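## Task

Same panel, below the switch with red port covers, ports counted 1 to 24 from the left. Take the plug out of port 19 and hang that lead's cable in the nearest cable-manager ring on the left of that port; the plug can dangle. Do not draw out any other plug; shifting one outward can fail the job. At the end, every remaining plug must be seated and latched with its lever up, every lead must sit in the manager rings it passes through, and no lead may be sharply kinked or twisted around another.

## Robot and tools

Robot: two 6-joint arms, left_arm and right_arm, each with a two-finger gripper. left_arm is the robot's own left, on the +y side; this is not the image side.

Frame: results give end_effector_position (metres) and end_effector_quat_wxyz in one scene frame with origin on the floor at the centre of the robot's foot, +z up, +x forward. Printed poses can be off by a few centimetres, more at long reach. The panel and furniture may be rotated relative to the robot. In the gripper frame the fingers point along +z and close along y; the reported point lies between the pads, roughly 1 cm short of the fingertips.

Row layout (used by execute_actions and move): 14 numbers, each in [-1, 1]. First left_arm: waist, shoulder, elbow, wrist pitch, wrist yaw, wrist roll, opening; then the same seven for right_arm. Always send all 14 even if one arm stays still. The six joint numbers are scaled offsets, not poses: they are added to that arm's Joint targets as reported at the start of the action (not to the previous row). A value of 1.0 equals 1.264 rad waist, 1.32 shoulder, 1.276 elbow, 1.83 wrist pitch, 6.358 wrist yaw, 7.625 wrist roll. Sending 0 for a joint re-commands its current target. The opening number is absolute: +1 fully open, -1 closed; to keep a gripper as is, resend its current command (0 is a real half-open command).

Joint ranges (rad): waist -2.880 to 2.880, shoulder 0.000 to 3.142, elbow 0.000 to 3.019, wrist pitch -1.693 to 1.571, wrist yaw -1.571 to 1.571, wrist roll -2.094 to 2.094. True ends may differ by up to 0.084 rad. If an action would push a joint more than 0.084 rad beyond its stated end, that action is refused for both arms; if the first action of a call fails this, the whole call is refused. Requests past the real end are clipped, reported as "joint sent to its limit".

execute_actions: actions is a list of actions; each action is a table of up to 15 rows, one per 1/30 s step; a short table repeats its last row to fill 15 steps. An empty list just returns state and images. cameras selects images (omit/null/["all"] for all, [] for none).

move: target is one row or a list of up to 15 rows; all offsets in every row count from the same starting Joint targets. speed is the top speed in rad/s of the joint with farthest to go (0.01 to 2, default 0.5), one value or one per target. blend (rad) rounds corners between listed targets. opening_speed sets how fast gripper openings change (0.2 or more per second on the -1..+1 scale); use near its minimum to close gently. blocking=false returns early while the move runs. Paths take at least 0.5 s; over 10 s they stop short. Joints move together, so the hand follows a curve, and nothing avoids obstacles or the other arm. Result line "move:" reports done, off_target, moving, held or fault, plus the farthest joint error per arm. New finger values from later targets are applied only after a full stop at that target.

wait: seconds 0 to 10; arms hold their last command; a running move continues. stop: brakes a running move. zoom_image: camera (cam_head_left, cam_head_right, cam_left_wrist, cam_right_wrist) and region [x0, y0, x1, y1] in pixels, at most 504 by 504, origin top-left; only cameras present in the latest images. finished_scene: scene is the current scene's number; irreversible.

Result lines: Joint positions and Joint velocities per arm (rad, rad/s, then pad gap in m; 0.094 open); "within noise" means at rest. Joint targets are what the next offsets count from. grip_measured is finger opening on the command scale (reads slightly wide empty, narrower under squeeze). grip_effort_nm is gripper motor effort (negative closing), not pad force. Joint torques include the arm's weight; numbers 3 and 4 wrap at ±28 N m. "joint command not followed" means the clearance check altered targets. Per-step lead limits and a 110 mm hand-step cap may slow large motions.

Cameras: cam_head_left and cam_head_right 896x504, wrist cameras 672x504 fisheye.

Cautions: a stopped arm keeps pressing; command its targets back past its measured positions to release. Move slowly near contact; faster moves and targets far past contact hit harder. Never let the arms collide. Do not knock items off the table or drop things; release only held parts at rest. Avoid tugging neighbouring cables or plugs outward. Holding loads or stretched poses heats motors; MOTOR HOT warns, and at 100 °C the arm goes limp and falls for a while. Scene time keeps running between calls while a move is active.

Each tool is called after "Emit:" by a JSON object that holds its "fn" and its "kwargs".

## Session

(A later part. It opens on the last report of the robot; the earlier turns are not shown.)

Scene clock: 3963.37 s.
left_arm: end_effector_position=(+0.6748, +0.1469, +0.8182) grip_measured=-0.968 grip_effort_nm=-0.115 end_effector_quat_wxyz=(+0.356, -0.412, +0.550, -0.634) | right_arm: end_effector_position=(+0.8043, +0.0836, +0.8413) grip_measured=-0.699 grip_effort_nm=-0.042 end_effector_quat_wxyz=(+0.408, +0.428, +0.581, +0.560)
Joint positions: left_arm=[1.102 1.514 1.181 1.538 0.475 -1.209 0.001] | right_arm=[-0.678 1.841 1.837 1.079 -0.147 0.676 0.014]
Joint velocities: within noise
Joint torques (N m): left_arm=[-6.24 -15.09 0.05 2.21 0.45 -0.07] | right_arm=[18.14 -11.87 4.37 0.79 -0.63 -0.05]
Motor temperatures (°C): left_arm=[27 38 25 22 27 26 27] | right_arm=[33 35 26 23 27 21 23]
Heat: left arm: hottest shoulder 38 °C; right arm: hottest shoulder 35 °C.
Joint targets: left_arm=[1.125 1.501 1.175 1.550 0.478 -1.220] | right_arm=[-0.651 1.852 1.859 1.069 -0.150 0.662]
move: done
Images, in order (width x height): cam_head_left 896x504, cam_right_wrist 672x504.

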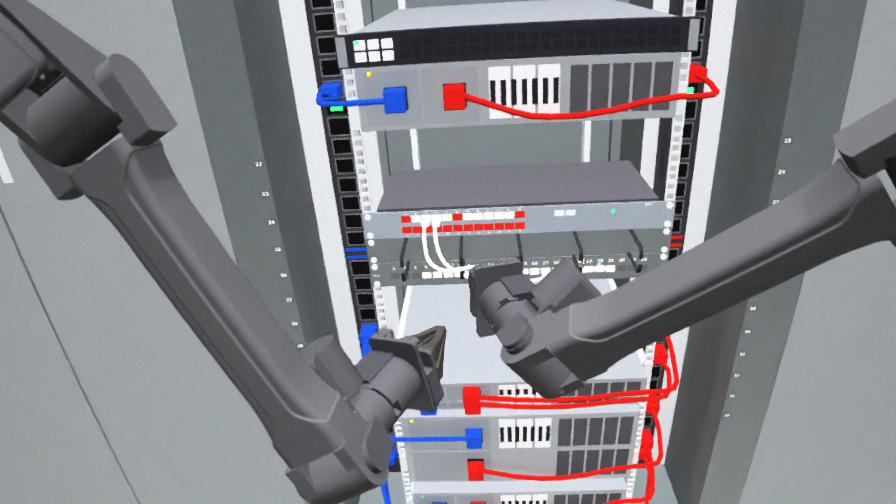

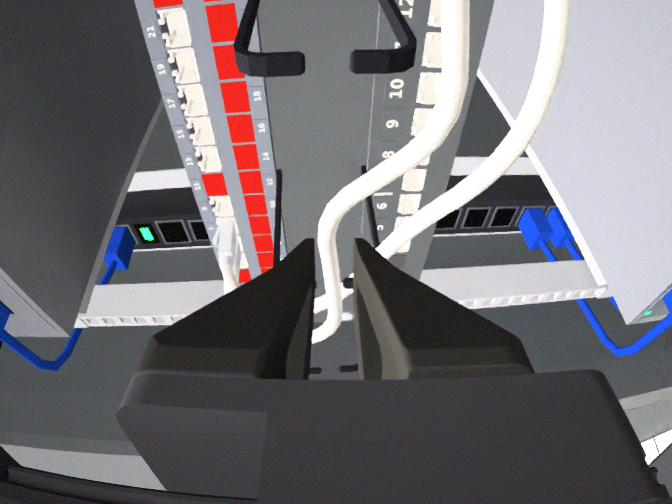

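Emit:
{"fn": "move", "kwargs": {"target": [0,0,0,0,0,0,-0.97,0.005,-0.001,0.020,-0.0148,0,0,-0.7], "speed": 0.1, "cameras": ["cam_right_wrist","cam_head_left"]}}

Emit:
{"fn": "zoom_image", "kwargs": {"camera": "cam_right_wrist", "region": [230, 150, 430, 350]}}

Scene clock: 3974.03 s.
left_arm: end_effector_position=(+0.6748, +0.1469, +0.8182) grip_measured=-0.968 grip_effort_nm=-0.110 end_effector_quat_wxyz=(+0.356, -0.412, +0.550, -0.634) | right_arm: end_effector_position=(+0.8132, +0.0848, +0.8456) grip_measured=-0.699 grip_effort_nm=-0.042 end_effector_quat_wxyz=(+0.406, +0.428, +0.580, +0.562)
Joint positions: left_arm=[1.102 1.514 1.181 1.538 0.475 -1.209 0.001] | right_arm=[-0.672 1.841 1.862 1.052 -0.147 0.676 0.014]
Joint velocities: within noise
Joint torques (N m): left_arm=[-6.18 -14.97 0.03 2.15 0.47 -0.08] | right_arm=[18.37 -12.28 4.57 0.76 -0.63 -0.04]
Motor temperatures (°C): left_arm=[27 38 25 22 27 26 27] | right_arm=[33 35 26 23 27 21 23]
Heat: left arm: hottest shoulder 38 °C; right arm: hottest shoulder 35 °C.
Joint targets: left_arm=[1.125 1.501 1.175 1.550 0.478 -1.221] | right_arm=[-0.645 1.851 1.885 1.042 -0.150 0.662]
move: done
Images, in order (width x height): cam_head_left 896x504, cam_right_wrist 672x504.

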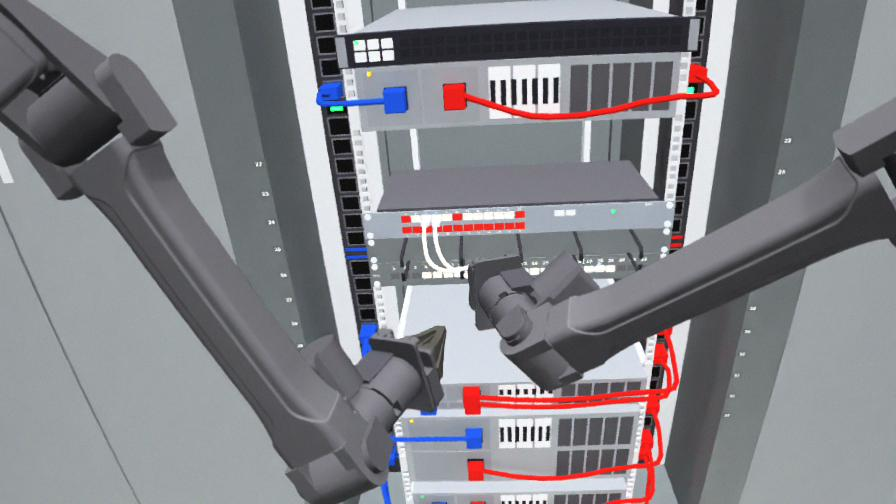

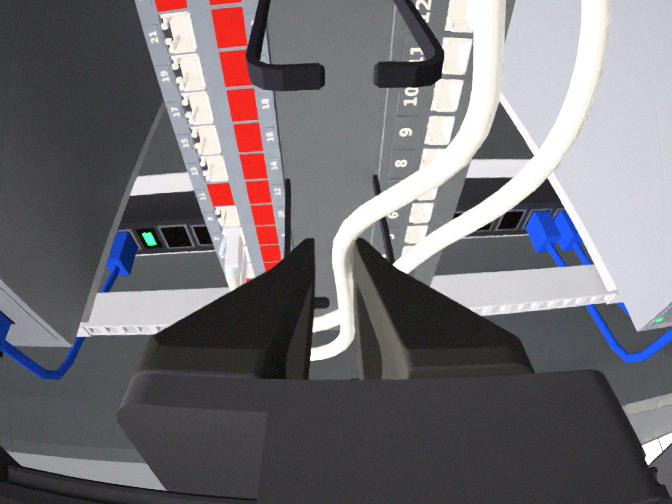

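Scaled by 2.520 from the camera's 672x504 image, which has a finer 960x720 frame.

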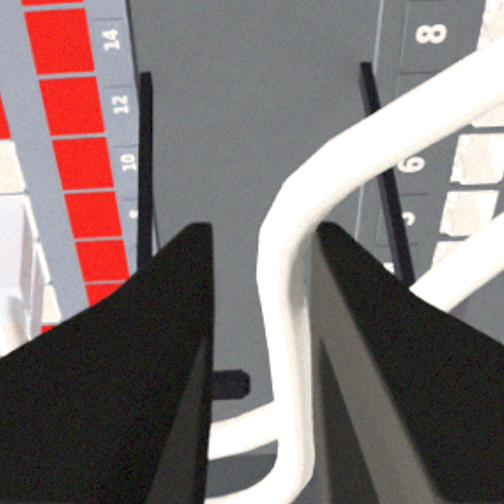

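Emit:
{"fn": "move", "kwargs": {"target": [0,0,0,0,0,0,-0.97,-0.001,0.0095,0.0155,-0.0065,0,0,-0.7], "speed": 0.1, "cameras": ["cam_right_wrist"]}}

Emit:
{"fn": "zoom_image", "kwargs": {"camera": "cam_right_wrist", "region": [230, 150, 430, 350]}}

Scene clock: 3981.40 s.
left_arm: end_effector_position=(+0.6748, +0.1469, +0.8182) grip_measured=-0.968 grip_effort_nm=-0.110 end_effector_quat_wxyz=(+0.356, -0.412, +0.550, -0.634) | right_arm: end_effector_position=(+0.8188, +0.0839, +0.8465) grip_measured=-0.699 grip_effort_nm=-0.042 end_effector_quat_wxyz=(+0.407, +0.428, +0.579, +0.562)
Joint positions: left_arm=[1.102 1.514 1.181 1.538 0.475 -1.209 0.001] | right_arm=[-0.672 1.843 1.88 1.04 -0.147 0.676 0.014]
Joint velocities: within noise
Joint torques (N m): left_arm=[-6.24 -15.27 0.01 2.17 0.46 -0.07] | right_arm=[18.02 -11.75 4.78 0.76 -0.64 -0.04]
Motor temperatures (°C): left_arm=[27 38 25 22 27 26 27] | right_arm=[33 35 26 23 27 22 23]
Heat: left arm: hottest shoulder 38 °C; right arm: hottest shoulder 35 °C.
Joint targets: left_arm=[1.125 1.501 1.175 1.550 0.478 -1.221] | right_arm=[-0.646 1.864 1.905 1.030 -0.150 0.662]
move: done
Images, in order (width x height): cam_right_wrist 672x504.

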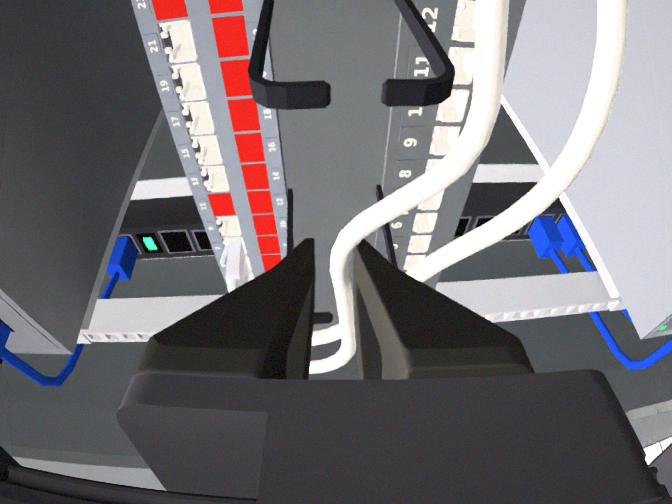

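Scaled by 2.520 from the camera's 672x504 image, which has a finer 960x720 frame.

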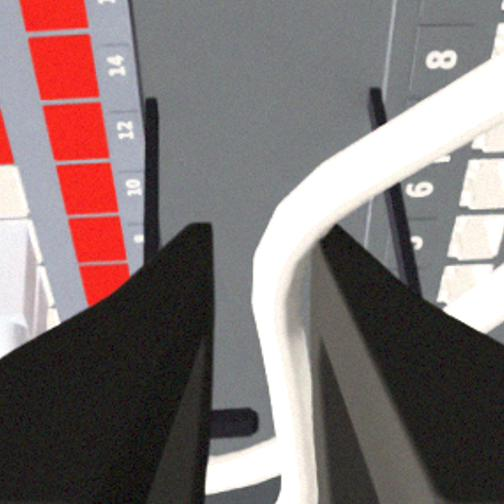

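Emit:
{"fn": "move", "kwargs": {"target": [0,0,0,0,0,0,-0.97,-0.012,0.011,0.0065,0.0,0,0,-0.7], "speed": 0.1, "cameras": ["cam_right_wrist"]}}

Emit:
{"fn": "zoom_image", "kwargs": {"camera": "cam_right_wrist", "region": [230, 150, 430, 350]}}

Scene clock: 3990.07 s.
left_arm: end_effector_position=(+0.6748, +0.1469, +0.8182) grip_measured=-0.968 grip_effort_nm=-0.110 end_effector_quat_wxyz=(+0.356, -0.412, +0.550, -0.634) | right_arm: end_effector_position=(+0.8139, +0.0907, +0.8408) grip_measured=-0.699 grip_effort_nm=-0.037 end_effector_quat_wxyz=(+0.403, +0.428, +0.581, +0.562)
Joint positions: left_arm=[1.102 1.514 1.181 1.538 0.475 -1.209 0.001] | right_arm=[-0.672 1.86 1.889 1.039 -0.147 0.676 0.014]
Joint velocities: within noise
Joint torques (N m): left_arm=[-6.24 -14.92 0.01 2.13 0.45 -0.08] | right_arm=[17.2 -11.58 4.81 0.75 -0.62 -0.04]
Motor temperatures (°C): left_arm=[27 38 25 22 27 26 27] | right_arm=[33 36 26 23 27 22 23]
Heat: left arm: hottest shoulder 38 °C; right arm: hottest shoulder 36 °C.
Joint targets: left_arm=[1.125 1.501 1.175 1.550 0.478 -1.221] | right_arm=[-0.661 1.878 1.913 1.030 -0.150 0.662]
move: done
Images, in order (width x height): cam_right_wrist 672x504.

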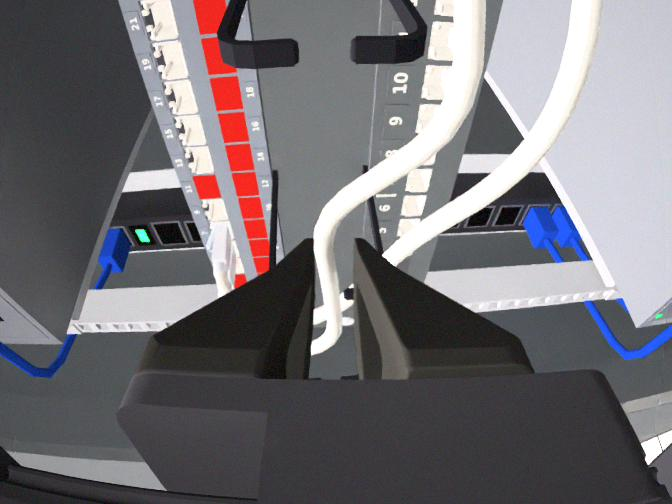

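Scaled by 2.520 from the camera's 672x504 image, which has a finer 960x720 frame.

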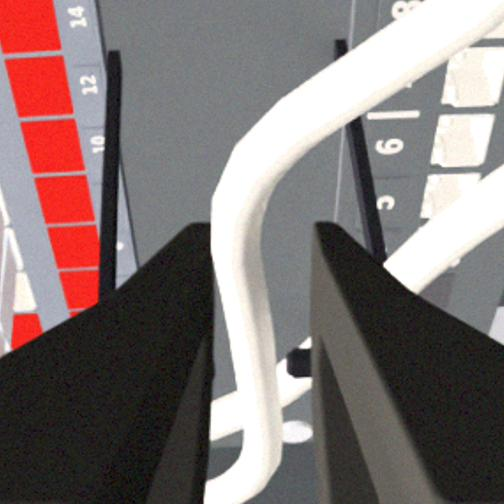

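Emit:
{"fn": "move", "kwargs": {"target": [0,0,0,0,0,0,-0.97,0.003,-0.005,0.008,-0.006,0,0,-0.7], "speed": 0.1, "cameras": []}}

Emit:
{"fn": "move", "kwargs": {"target": [0,0,0,0,0,0,-0.97,0,0,0,0,0,0,-0.97], "opening_speed": 0.3, "cameras": ["cam_right_wrist"]}}

Emit:
{"fn": "zoom_image", "kwargs": {"camera": "cam_right_wrist", "region": [230, 150, 430, 350]}}

Scene clock: 3998.77 s.
left_arm: end_effector_position=(+0.6748, +0.1469, +0.8182) grip_measured=-0.968 grip_effort_nm=-0.110 end_effector_quat_wxyz=(+0.356, -0.412, +0.550, -0.634) | right_arm: end_effector_position=(+0.8181, +0.0898, +0.8416) grip_measured=-0.699 grip_effort_nm=-0.042 end_effector_quat_wxyz=(+0.404, +0.428, +0.581, +0.562)
Joint positions: left_arm=[1.102 1.514 1.181 1.538 0.475 -1.209 0.001] | right_arm=[-0.672 1.86 1.9 1.029 -0.147 0.676 0.014]
Joint velocities: within noise
Joint torques (N m): left_arm=[-6.18 -15.03 0.03 2.22 0.47 -0.08] | right_arm=[17.2 -12.16 4.74 0.69 -0.62 -0.03]
Motor temperatures (°C): left_arm=[27 38 25 22 27 26 27] | right_arm=[33 36 26 23 27 22 23]
Heat: left arm: hottest shoulder 38 °C; right arm: hottest shoulder 36 °C.
Joint targets: left_arm=[1.125 1.501 1.175 1.550 0.478 -1.221] | right_arm=[-0.658 1.872 1.923 1.019 -0.150 0.662]
move: done
No camera images: "cameras" was empty.

Scene clock: 3999.87 s.
left_arm: end_effector_position=(+0.6748, +0.1469, +0.8182) grip_measured=-0.968 grip_effort_nm=-0.110 end_effector_quat_wxyz=(+0.356, -0.412, +0.550, -0.634) | right_arm: end_effector_position=(+0.8180, +0.0899, +0.8416) grip_measured=-0.896 grip_effort_nm=-0.960 end_effector_quat_wxyz=(+0.404, +0.428, +0.581, +0.562)
Joint positions: left_arm=[1.102 1.514 1.181 1.538 0.475 -1.209 0.001] | right_arm=[-0.672 1.86 1.9 1.029 -0.147 0.676 0.005]
Joint velocities: within noise
Joint torques (N m): left_arm=[-6.24 -15.09 0.03 2.11 0.46 -0.08] | right_arm=[17.2 -12.34 4.83 0.7 -0.63 -0.05]
Motor temperatures (°C): left_arm=[27 38 25 22 27 26 27] | right_arm=[33 36 26 23 27 22 23]
Heat: left arm: hottest shoulder 38 °C; right arm: hottest shoulder 36 °C.
Joint targets: left_arm=[1.125 1.501 1.175 1.550 0.478 -1.221] | right_arm=[-0.658 1.872 1.923 1.019 -0.150 0.663]
move: done
Images, in order (width x height): cam_right_wrist 672x504.

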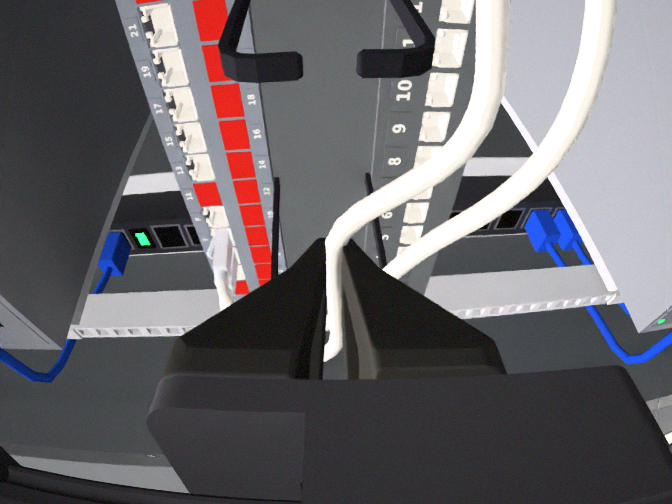

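Scaled by 2.520 from the camera's 672x504 image, which has a finer 960x720 frame.

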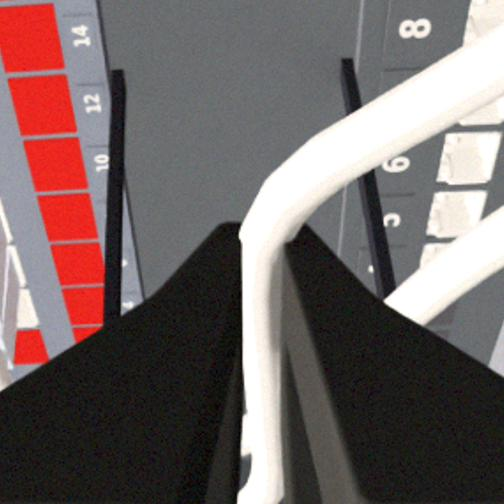

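Emit:
{"fn": "move", "kwargs": {"target": [0,0,0,0,0,0,-0.97,0.003,0.004,0.0265,-0.0145,0,0,-0.97], "speed": 0.1, "cameras": ["cam_right_wrist","cam_head_left"]}}

Emit:
{"fn": "zoom_image", "kwargs": {"camera": "cam_right_wrist", "region": [230, 150, 430, 350]}}

Emit:
{"fn": "zoom_image", "kwargs": {"camera": "cam_head_left", "region": [400, 230, 500, 300]}}

Emit:
{"fn": "zoom_image", "kwargs": {"camera": "cam_left_wrist", "region": [220, 0, 470, 250]}}

Scene clock: 4012.13 s.
left_arm: end_effector_position=(+0.6748, +0.1469, +0.8182) grip_measured=-0.968 grip_effort_nm=-0.110 end_effector_quat_wxyz=(+0.356, -0.412, +0.550, -0.634) | right_arm: end_effector_position=(+0.8250, +0.0903, +0.8415) grip_measured=-0.898 grip_effort_nm=-0.999 end_effector_quat_wxyz=(+0.401, +0.427, +0.583, +0.563)
Joint positions: left_arm=[1.102 1.514 1.181 1.538 0.475 -1.209 0.001] | right_arm=[-0.672 1.863 1.924 1.001 -0.147 0.675 0.005]
Joint velocities: within noise
Joint torques (N m): left_arm=[-6.18 -14.92 0.02 2.17 0.46 -0.08] | right_arm=[17.85 -12.1 5.71 0.84 -0.6 -0.03]
Motor temperatures (°C): left_arm=[27 38 25 22 27 26 27] | right_arm=[33 36 26 23 27 22 24]
Heat: left arm: hottest shoulder 38 °C; right arm: hottest shoulder 36 °C.
Joint targets: left_arm=[1.125 1.501 1.175 1.550 0.478 -1.221] | right_arm=[-0.654 1.877 1.957 0.993 -0.150 0.662]
move: done
Images, in order (width x height): cam_head_left 896x504, cam_right_wrist 672x504.

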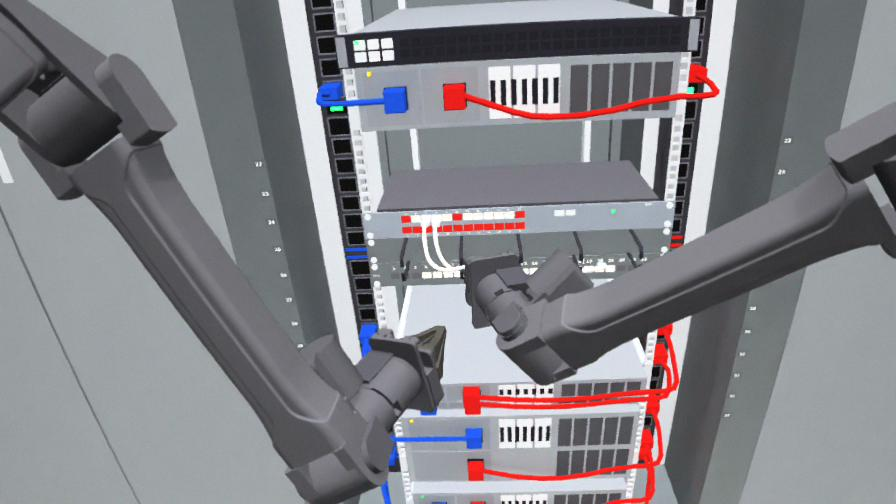

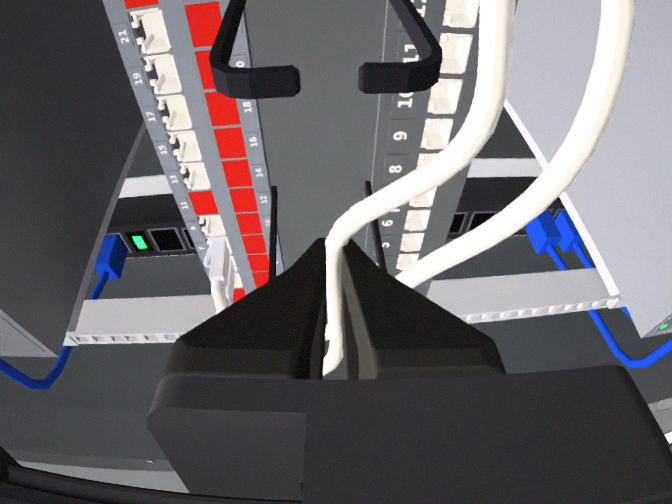

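Scaled by 2.520 from the camera's 672x504 image, which has a finer 960x720 frame.

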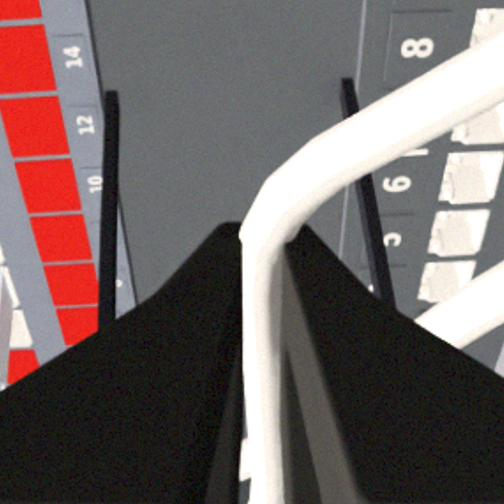

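Scaled by 5.040 from the camera's 896x504 image, which has a finer 1280x720 frame.

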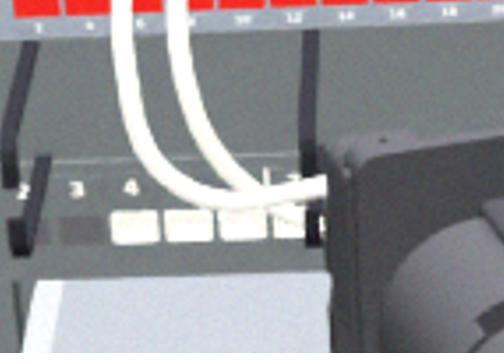

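This scene's latest camera images include none from cam_left_wrist. They are from: cam_head_left, cam_right_wrist. cam_left_wrist's image comes with the result of a call that names it in "cameras".

Emit:
{"fn": "move", "kwargs": {"target": [0,0,0,0,0,0,-0.97,0.000,0.004,0.0265,-0.0145,0,0,-0.97], "speed": 0.1, "cameras": ["cam_right_wrist","cam_head_left","cam_left_wrist"]}}

Emit:
{"fn": "zoom_image", "kwargs": {"camera": "cam_right_wrist", "region": [230, 150, 430, 350]}}

Emit:
{"fn": "zoom_image", "kwargs": {"camera": "cam_head_left", "region": [400, 230, 500, 300]}}

Emit:
{"fn": "zoom_image", "kwargs": {"camera": "cam_left_wrist", "region": [220, 0, 470, 250]}}

Scene clock: 4020.67 s.
left_arm: end_effector_position=(+0.6748, +0.1469, +0.8182) grip_measured=-0.968 grip_effort_nm=-0.115 end_effector_quat_wxyz=(+0.356, -0.412, +0.550, -0.634) | right_arm: end_effector_position=(+0.8319, +0.0917, +0.8407) grip_measured=-0.898 grip_effort_nm=-0.999 end_effector_quat_wxyz=(+0.399, +0.427, +0.585, +0.563)
Joint positions: left_arm=[1.102 1.514 1.181 1.538 0.475 -1.209 0.001] | right_arm=[-0.672 1.87 1.953 0.974 -0.148 0.675 0.005]
Joint velocities: within noise
Joint torques (N m): left_arm=[-6.07 -15.03 0.03 2.21 0.46 -0.07] | right_arm=[17.61 -12.57 6.15 0.77 -0.58 -0.04]
Motor temperatures (°C): left_arm=[27 38 25 22 27 26 27] | right_arm=[33 36 26 23 27 22 24]
Heat: left arm: hottest shoulder 38 °C; right arm: hottest shoulder 36 °C.
Joint targets: left_arm=[1.125 1.501 1.175 1.550 0.478 -1.221] | right_arm=[-0.654 1.882 1.991 0.966 -0.150 0.663]
move: off_target (right_arm); right_arm: the elbow is farthest, 0.038 rad from its target
Images, in order (width x height): cam_head_left 896x504, cam_left_wrist 672x504, cam_right_wrist 672x504.

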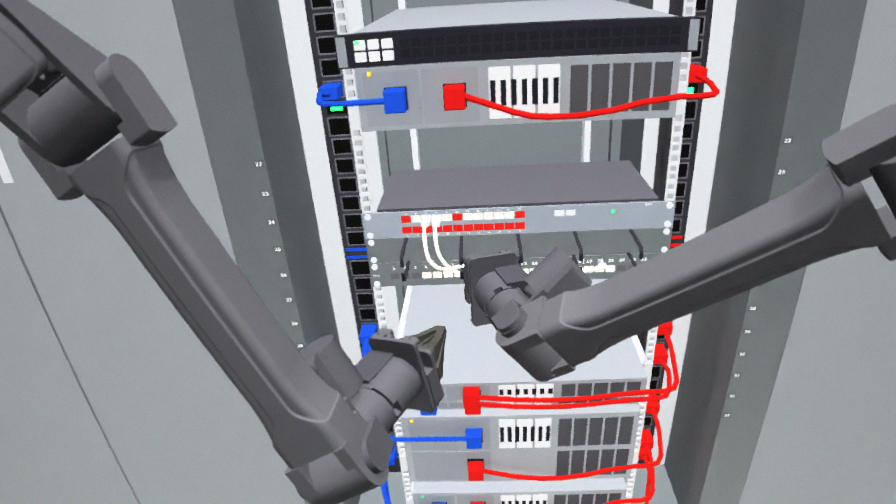

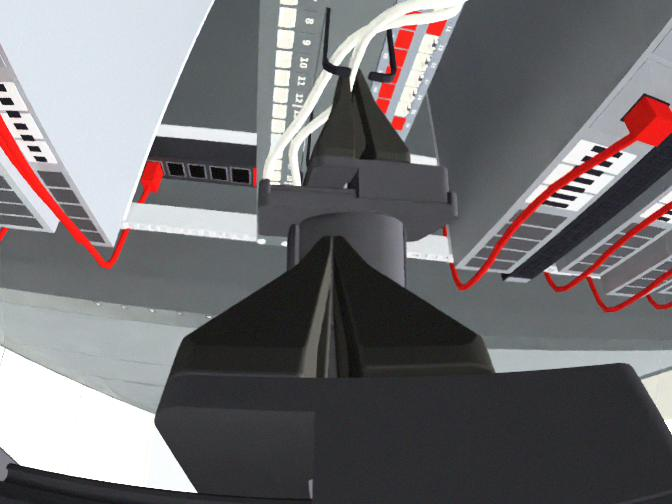

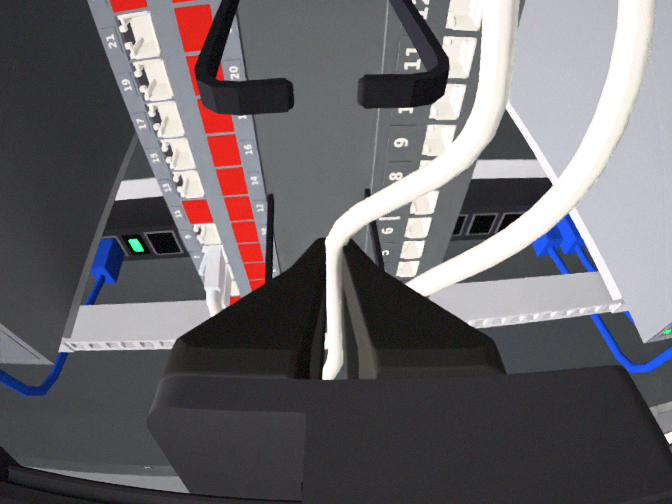

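Scaled by 2.520 from the camera's 672x504 image, which has a finer 960x720 frame.

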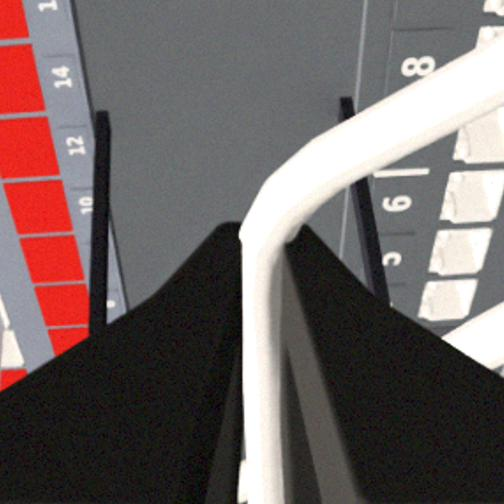

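Scaled by 5.040 from the camera's 896x504 image, which has a finer 1280x720 frame.

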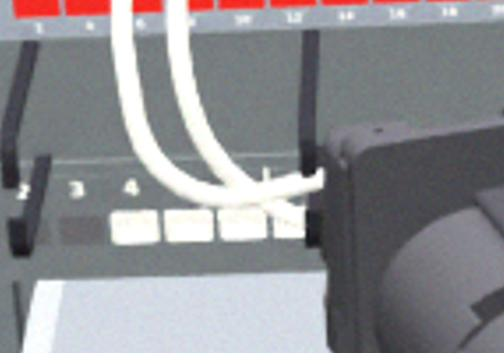

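Scaled by 2.016 from the camera's 672x504 image, which has a finer 960x720 frame.

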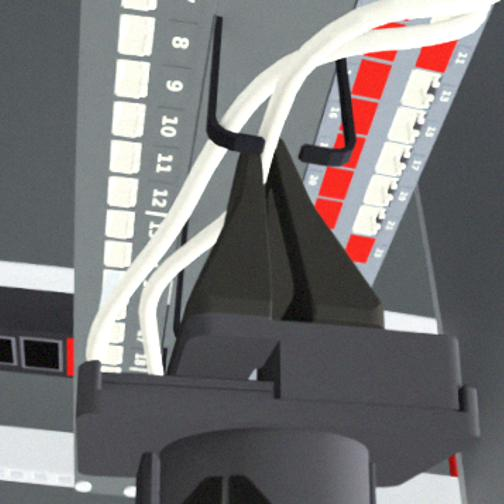

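Emit:
{"fn": "zoom_image", "kwargs": {"camera": "cam_left_wrist", "region": [300, 0, 420, 110]}}

Scaled by 4.200 from the camera's 672x504 image, which has a finer 960x720 frame.

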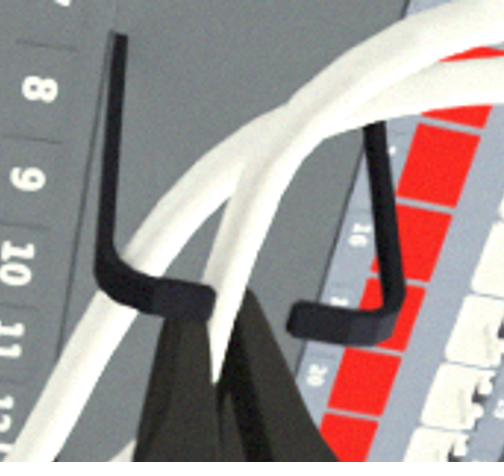

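Emit:
{"fn": "move", "kwargs": {"target": [0,0,0,0,0,0,-0.97,-0.004,0.013,0.013,0.0016,0,0,-0.97], "speed": 0.1, "cameras": ["cam_right_wrist","cam_head_left","cam_left_wrist"]}}

Emit:
{"fn": "zoom_image", "kwargs": {"camera": "cam_left_wrist", "region": [280, 0, 440, 150]}}

Emit:
{"fn": "zoom_image", "kwargs": {"camera": "cam_head_left", "region": [400, 230, 500, 300]}}

Scene clock: 4041.37 s.
left_arm: end_effector_position=(+0.6748, +0.1469, +0.8182) grip_measured=-0.968 grip_effort_nm=-0.115 end_effector_quat_wxyz=(+0.356, -0.412, +0.550, -0.634) | right_arm: end_effector_position=(+0.8336, +0.0935, +0.8392) grip_measured=-0.898 grip_effort_nm=-0.994 end_effector_quat_wxyz=(+0.402, +0.427, +0.583, +0.563)
Joint positions: left_arm=[1.102 1.514 1.181 1.538 0.475 -1.209 0.001] | right_arm=[-0.672 1.883 1.972 0.974 -0.148 0.675 0.005]
Joint velocities: within noise
Joint torques (N m): left_arm=[-6.24 -14.92 0.03 2.17 0.47 -0.07] | right_arm=[17.61 -12.1 5.97 0.92 -0.58 -0.05]
Motor temperatures (°C): left_arm=[27 38 25 22 27 26 27] | right_arm=[34 37 27 23 27 22 25]
Heat: left arm: hottest shoulder 38 °C; right arm: hottest shoulder 37 °C.
Joint targets: left_arm=[1.125 1.501 1.175 1.550 0.478 -1.221] | right_arm=[-0.659 1.900 2.007 0.969 -0.150 0.663]
move: done
Images, in order (width x height): cam_head_left 896x504, cam_left_wrist 672x504, cam_right_wrist 672x504.

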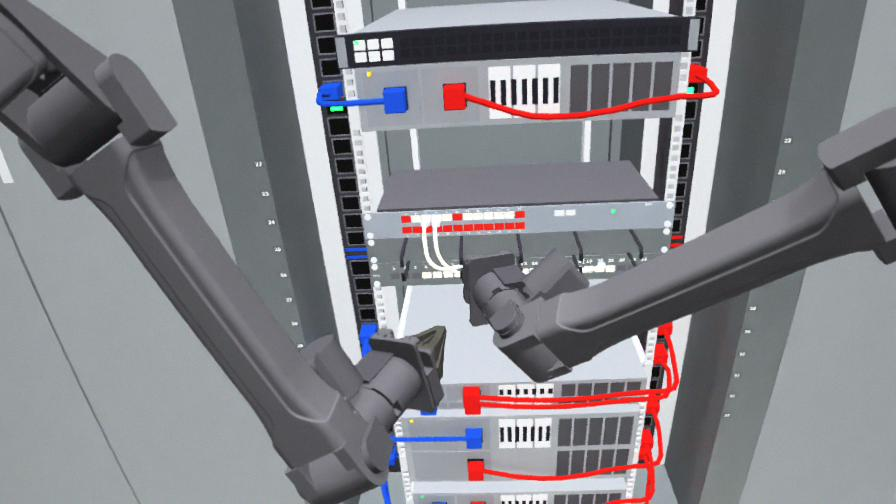

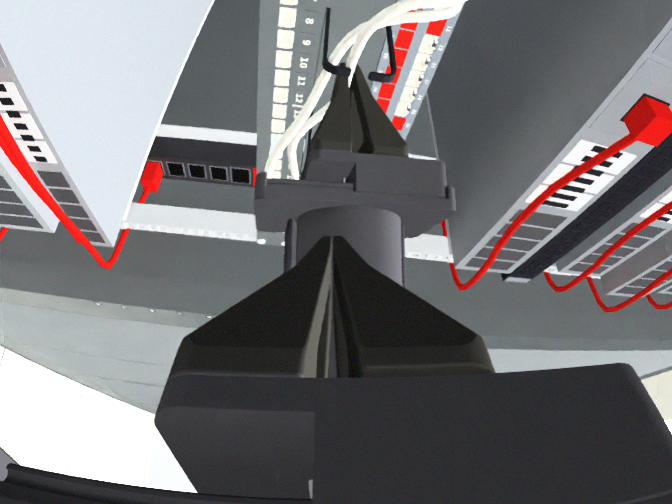

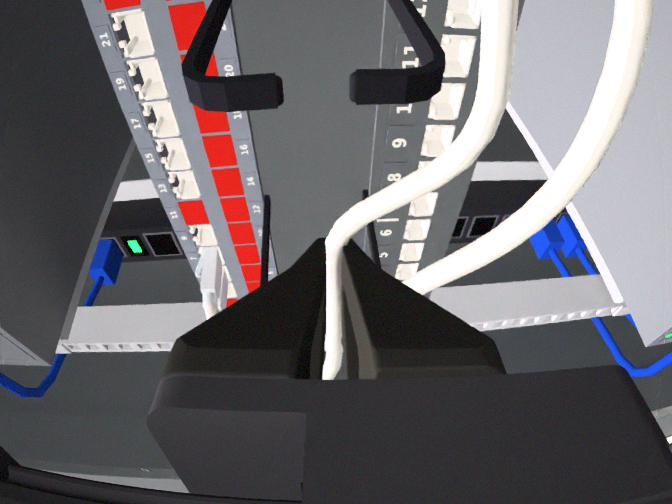

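Scaled by 3.150 from the camera's 672x504 image, which has a finer 960x720 frame.

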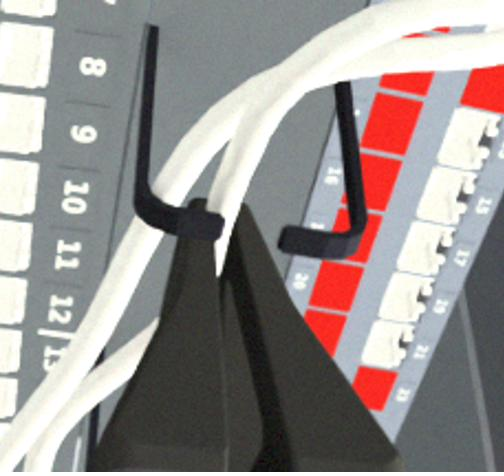

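Scaled by 5.040 from the camera's 896x504 image, which has a finer 1280x720 frame.

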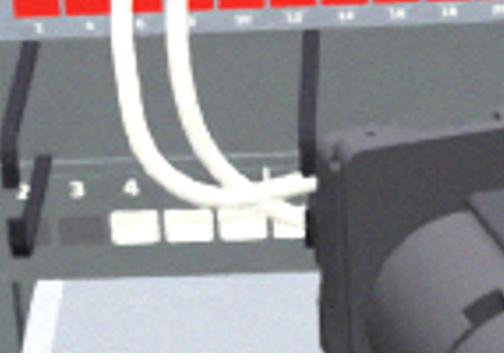

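Emit:
{"fn": "move", "kwargs": {"target": [0,0,0,0,0,0,-0.97,0.001,0.015,0.015,0.0,0,0,-0.97], "speed": 0.1, "cameras": ["cam_right_wrist","cam_head_left","cam_left_wrist"]}}

Emit:
{"fn": "zoom_image", "kwargs": {"camera": "cam_left_wrist", "region": [280, 0, 440, 150]}}

Emit:
{"fn": "zoom_image", "kwargs": {"camera": "cam_head_left", "region": [400, 230, 500, 300]}}

Scene clock: 4051.63 s.
left_arm: end_effector_position=(+0.6748, +0.1469, +0.8182) grip_measured=-0.968 grip_effort_nm=-0.110 end_effector_quat_wxyz=(+0.356, -0.412, +0.550, -0.634) | right_arm: end_effector_position=(+0.8350, +0.0959, +0.8373) grip_measured=-0.898 grip_effort_nm=-0.999 end_effector_quat_wxyz=(+0.404, +0.427, +0.581, +0.563)
Joint positions: left_arm=[1.102 1.514 1.181 1.538 0.475 -1.209 0.001] | right_arm=[-0.672 1.898 1.994 0.974 -0.148 0.675 0.005]
Joint velocities: within noise
Joint torques (N m): left_arm=[-6.24 -15.15 0.02 2.18 0.47 -0.09] | right_arm=[17.67 -11.75 5.82 0.94 -0.58 -0.05]
Motor temperatures (°C): left_arm=[27 38 25 22 27 26 27] | right_arm=[34 36 27 23 27 22 25]
Heat: left arm: hottest shoulder 38 °C; right arm: hottest shoulder 36 °C.
Joint targets: left_arm=[1.125 1.501 1.175 1.550 0.478 -1.221] | right_arm=[-0.658 1.919 2.026 0.969 -0.150 0.663]
move: done
Images, in order (width x height): cam_head_left 896x504, cam_left_wrist 672x504, cam_right_wrist 672x504.

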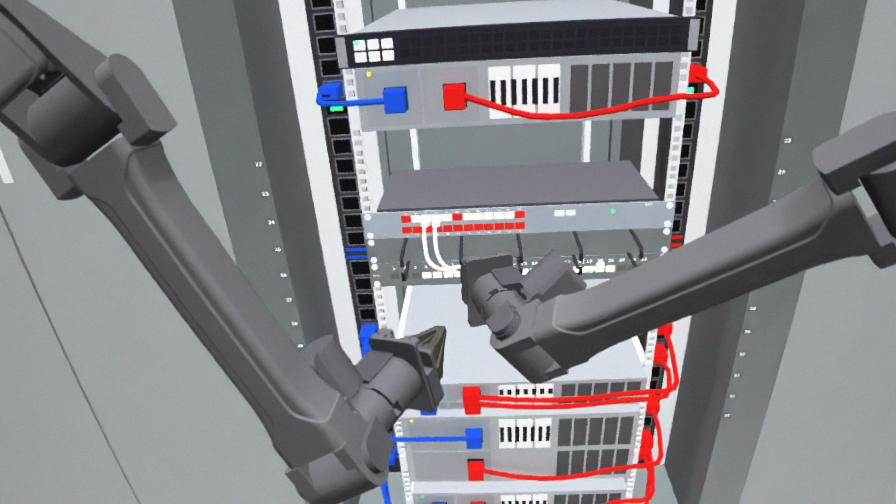

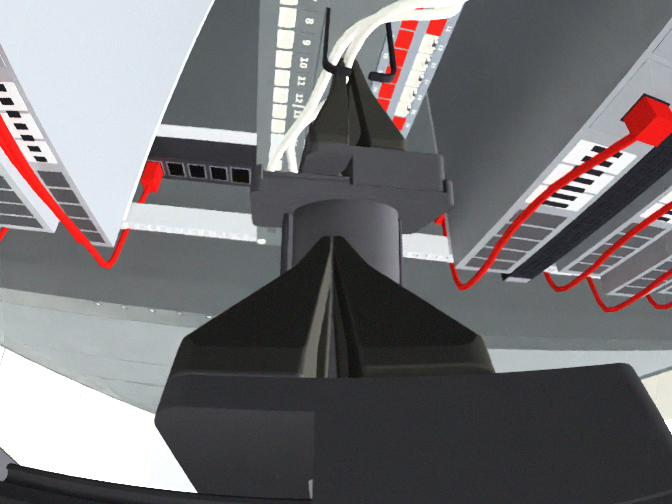

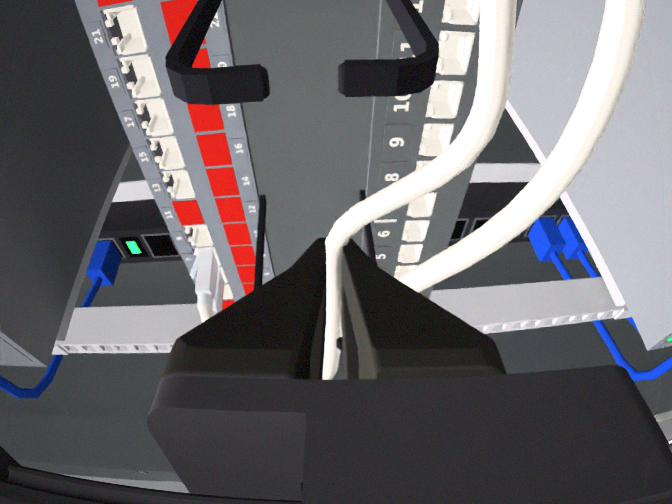

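Scaled by 3.150 from the camera's 672x504 image, which has a finer 960x720 frame.

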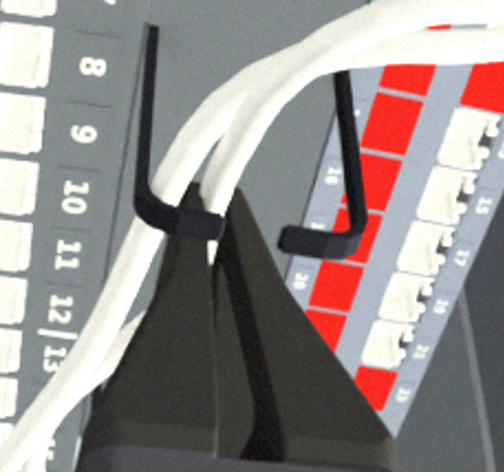

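Scaled by 5.040 from the camera's 896x504 image, which has a finer 1280x720 frame.

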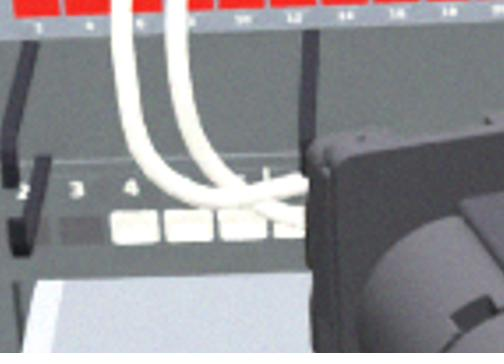

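Emit:
{"fn": "move", "kwargs": {"target": [0,0,0,0,0,0,-0.97,0.002,0.016,0.016,0.0,0,0,-0.97], "speed": 0.1, "cameras": ["cam_left_wrist"]}}

Emit:
{"fn": "zoom_image", "kwargs": {"camera": "cam_left_wrist", "region": [280, 0, 440, 150]}}

Scene clock: 4090.20 s.
left_arm: end_effector_position=(+0.6748, +0.1469, +0.8182) grip_measured=-0.968 grip_effort_nm=-0.110 end_effector_quat_wxyz=(+0.356, -0.412, +0.550, -0.634) | right_arm: end_effector_position=(+0.8370, +0.0972, +0.8363) grip_measured=-0.898 grip_effort_nm=-0.994 end_effector_quat_wxyz=(+0.407, +0.428, +0.578, +0.563)
Joint positions: left_arm=[1.102 1.514 1.181 1.538 0.475 -1.209 0.001] | right_arm=[-0.672 1.91 2.014 0.974 -0.149 0.675 0.005]
Joint velocities: within noise
Joint torques (N m): left_arm=[-6.36 -15.03 0.05 2.15 0.46 -0.08] | right_arm=[17.9 -10.99 6.01 0.98 -0.55 -0.05]
Motor temperatures (°C): left_arm=[27 38 25 22 27 26 27] | right_arm=[34 36 28 23 27 22 26]
Heat: left arm: hottest shoulder 38 °C; right arm: hottest shoulder 36 °C.
Joint targets: left_arm=[1.125 1.501 1.175 1.550 0.478 -1.221] | right_arm=[-0.655 1.940 2.047 0.969 -0.150 0.663]
move: done
Images, in order (width x height): cam_left_wrist 672x504.

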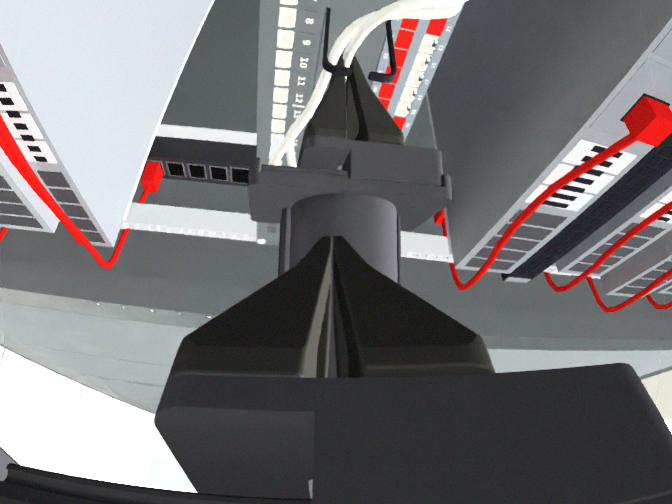

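Scaled by 3.150 from the camera's 672x504 image, which has a finer 960x720 frame.

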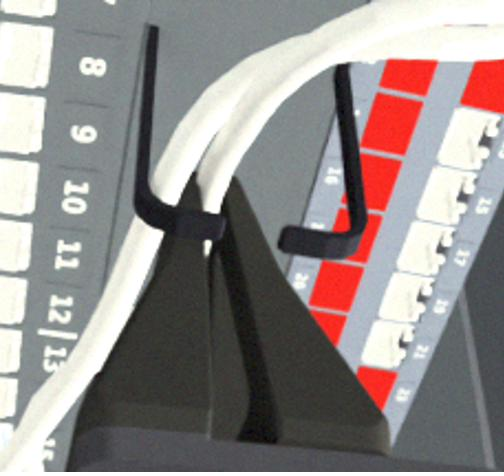

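Emit:
{"fn": "move", "kwargs": {"target": [0,0,0,0,0,0,-0.97,0.0,0.0,0.0,0.0,0,0,-0.7], "opening_speed": 0.4, "cameras": ["cam_left_wrist","cam_right_wrist"]}}

Emit:
{"fn": "zoom_image", "kwargs": {"camera": "cam_left_wrist", "region": [280, 0, 440, 150]}}

Emit:
{"fn": "zoom_image", "kwargs": {"camera": "cam_right_wrist", "region": [230, 150, 430, 350]}}

Scene clock: 4105.93 s.
left_arm: end_effector_position=(+0.6748, +0.1469, +0.8182) grip_measured=-0.968 grip_effort_nm=-0.115 end_effector_quat_wxyz=(+0.356, -0.412, +0.550, -0.634) | right_arm: end_effector_position=(+0.8407, +0.0964, +0.8400) grip_measured=-0.703 grip_effort_nm=0.134 end_effector_quat_wxyz=(+0.411, +0.427, +0.574, +0.565)
Joint positions: left_arm=[1.102 1.514 1.181 1.538 0.475 -1.209 0.001] | right_arm=[-0.67 1.911 2.025 0.974 -0.154 0.675 0.014]
Joint velocities: within noise
Joint torques (N m): left_arm=[-6.18 -15.21 0.01 2.17 0.46 -0.08] | right_arm=[17.96 -11.4 5.09 0.94 -0.37 -0.04]
Motor temperatures (°C): left_arm=[27 38 25 22 27 26 27] | right_arm=[34 36 27 23 27 22 26]
Heat: left arm: hottest shoulder 38 °C; right arm: hottest shoulder 36 °C.
Joint targets: left_arm=[1.125 1.501 1.175 1.550 0.478 -1.221] | right_arm=[-0.655 1.940 2.047 0.969 -0.150 0.663]
move: done
Images, in order (width x height): cam_left_wrist 672x504, cam_right_wrist 672x504.

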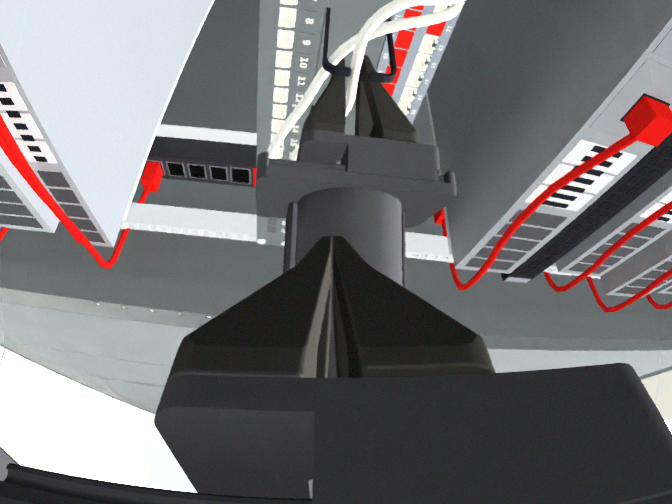

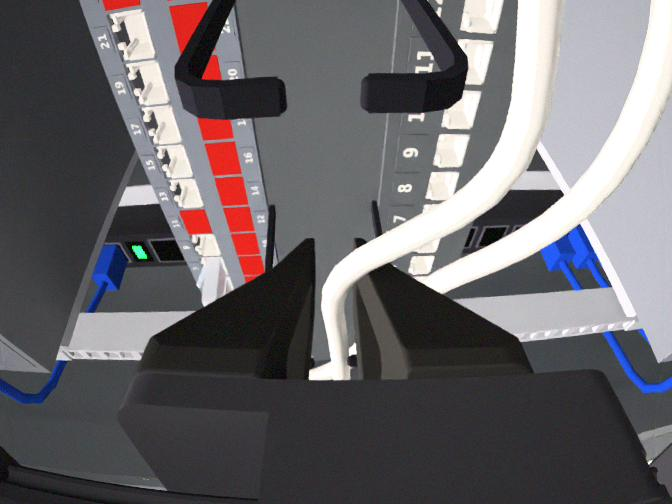

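Scaled by 3.150 from the camera's 672x504 image, which has a finer 960x720 frame.

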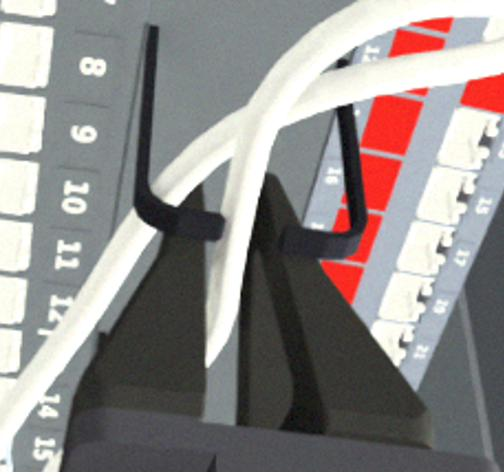

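Scaled by 2.520 from the camera's 672x504 image, which has a finer 960x720 frame.

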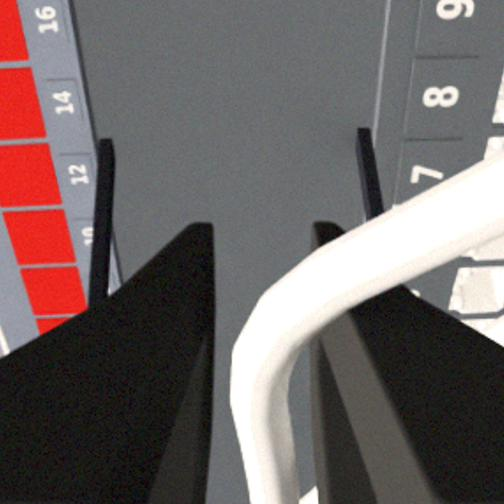

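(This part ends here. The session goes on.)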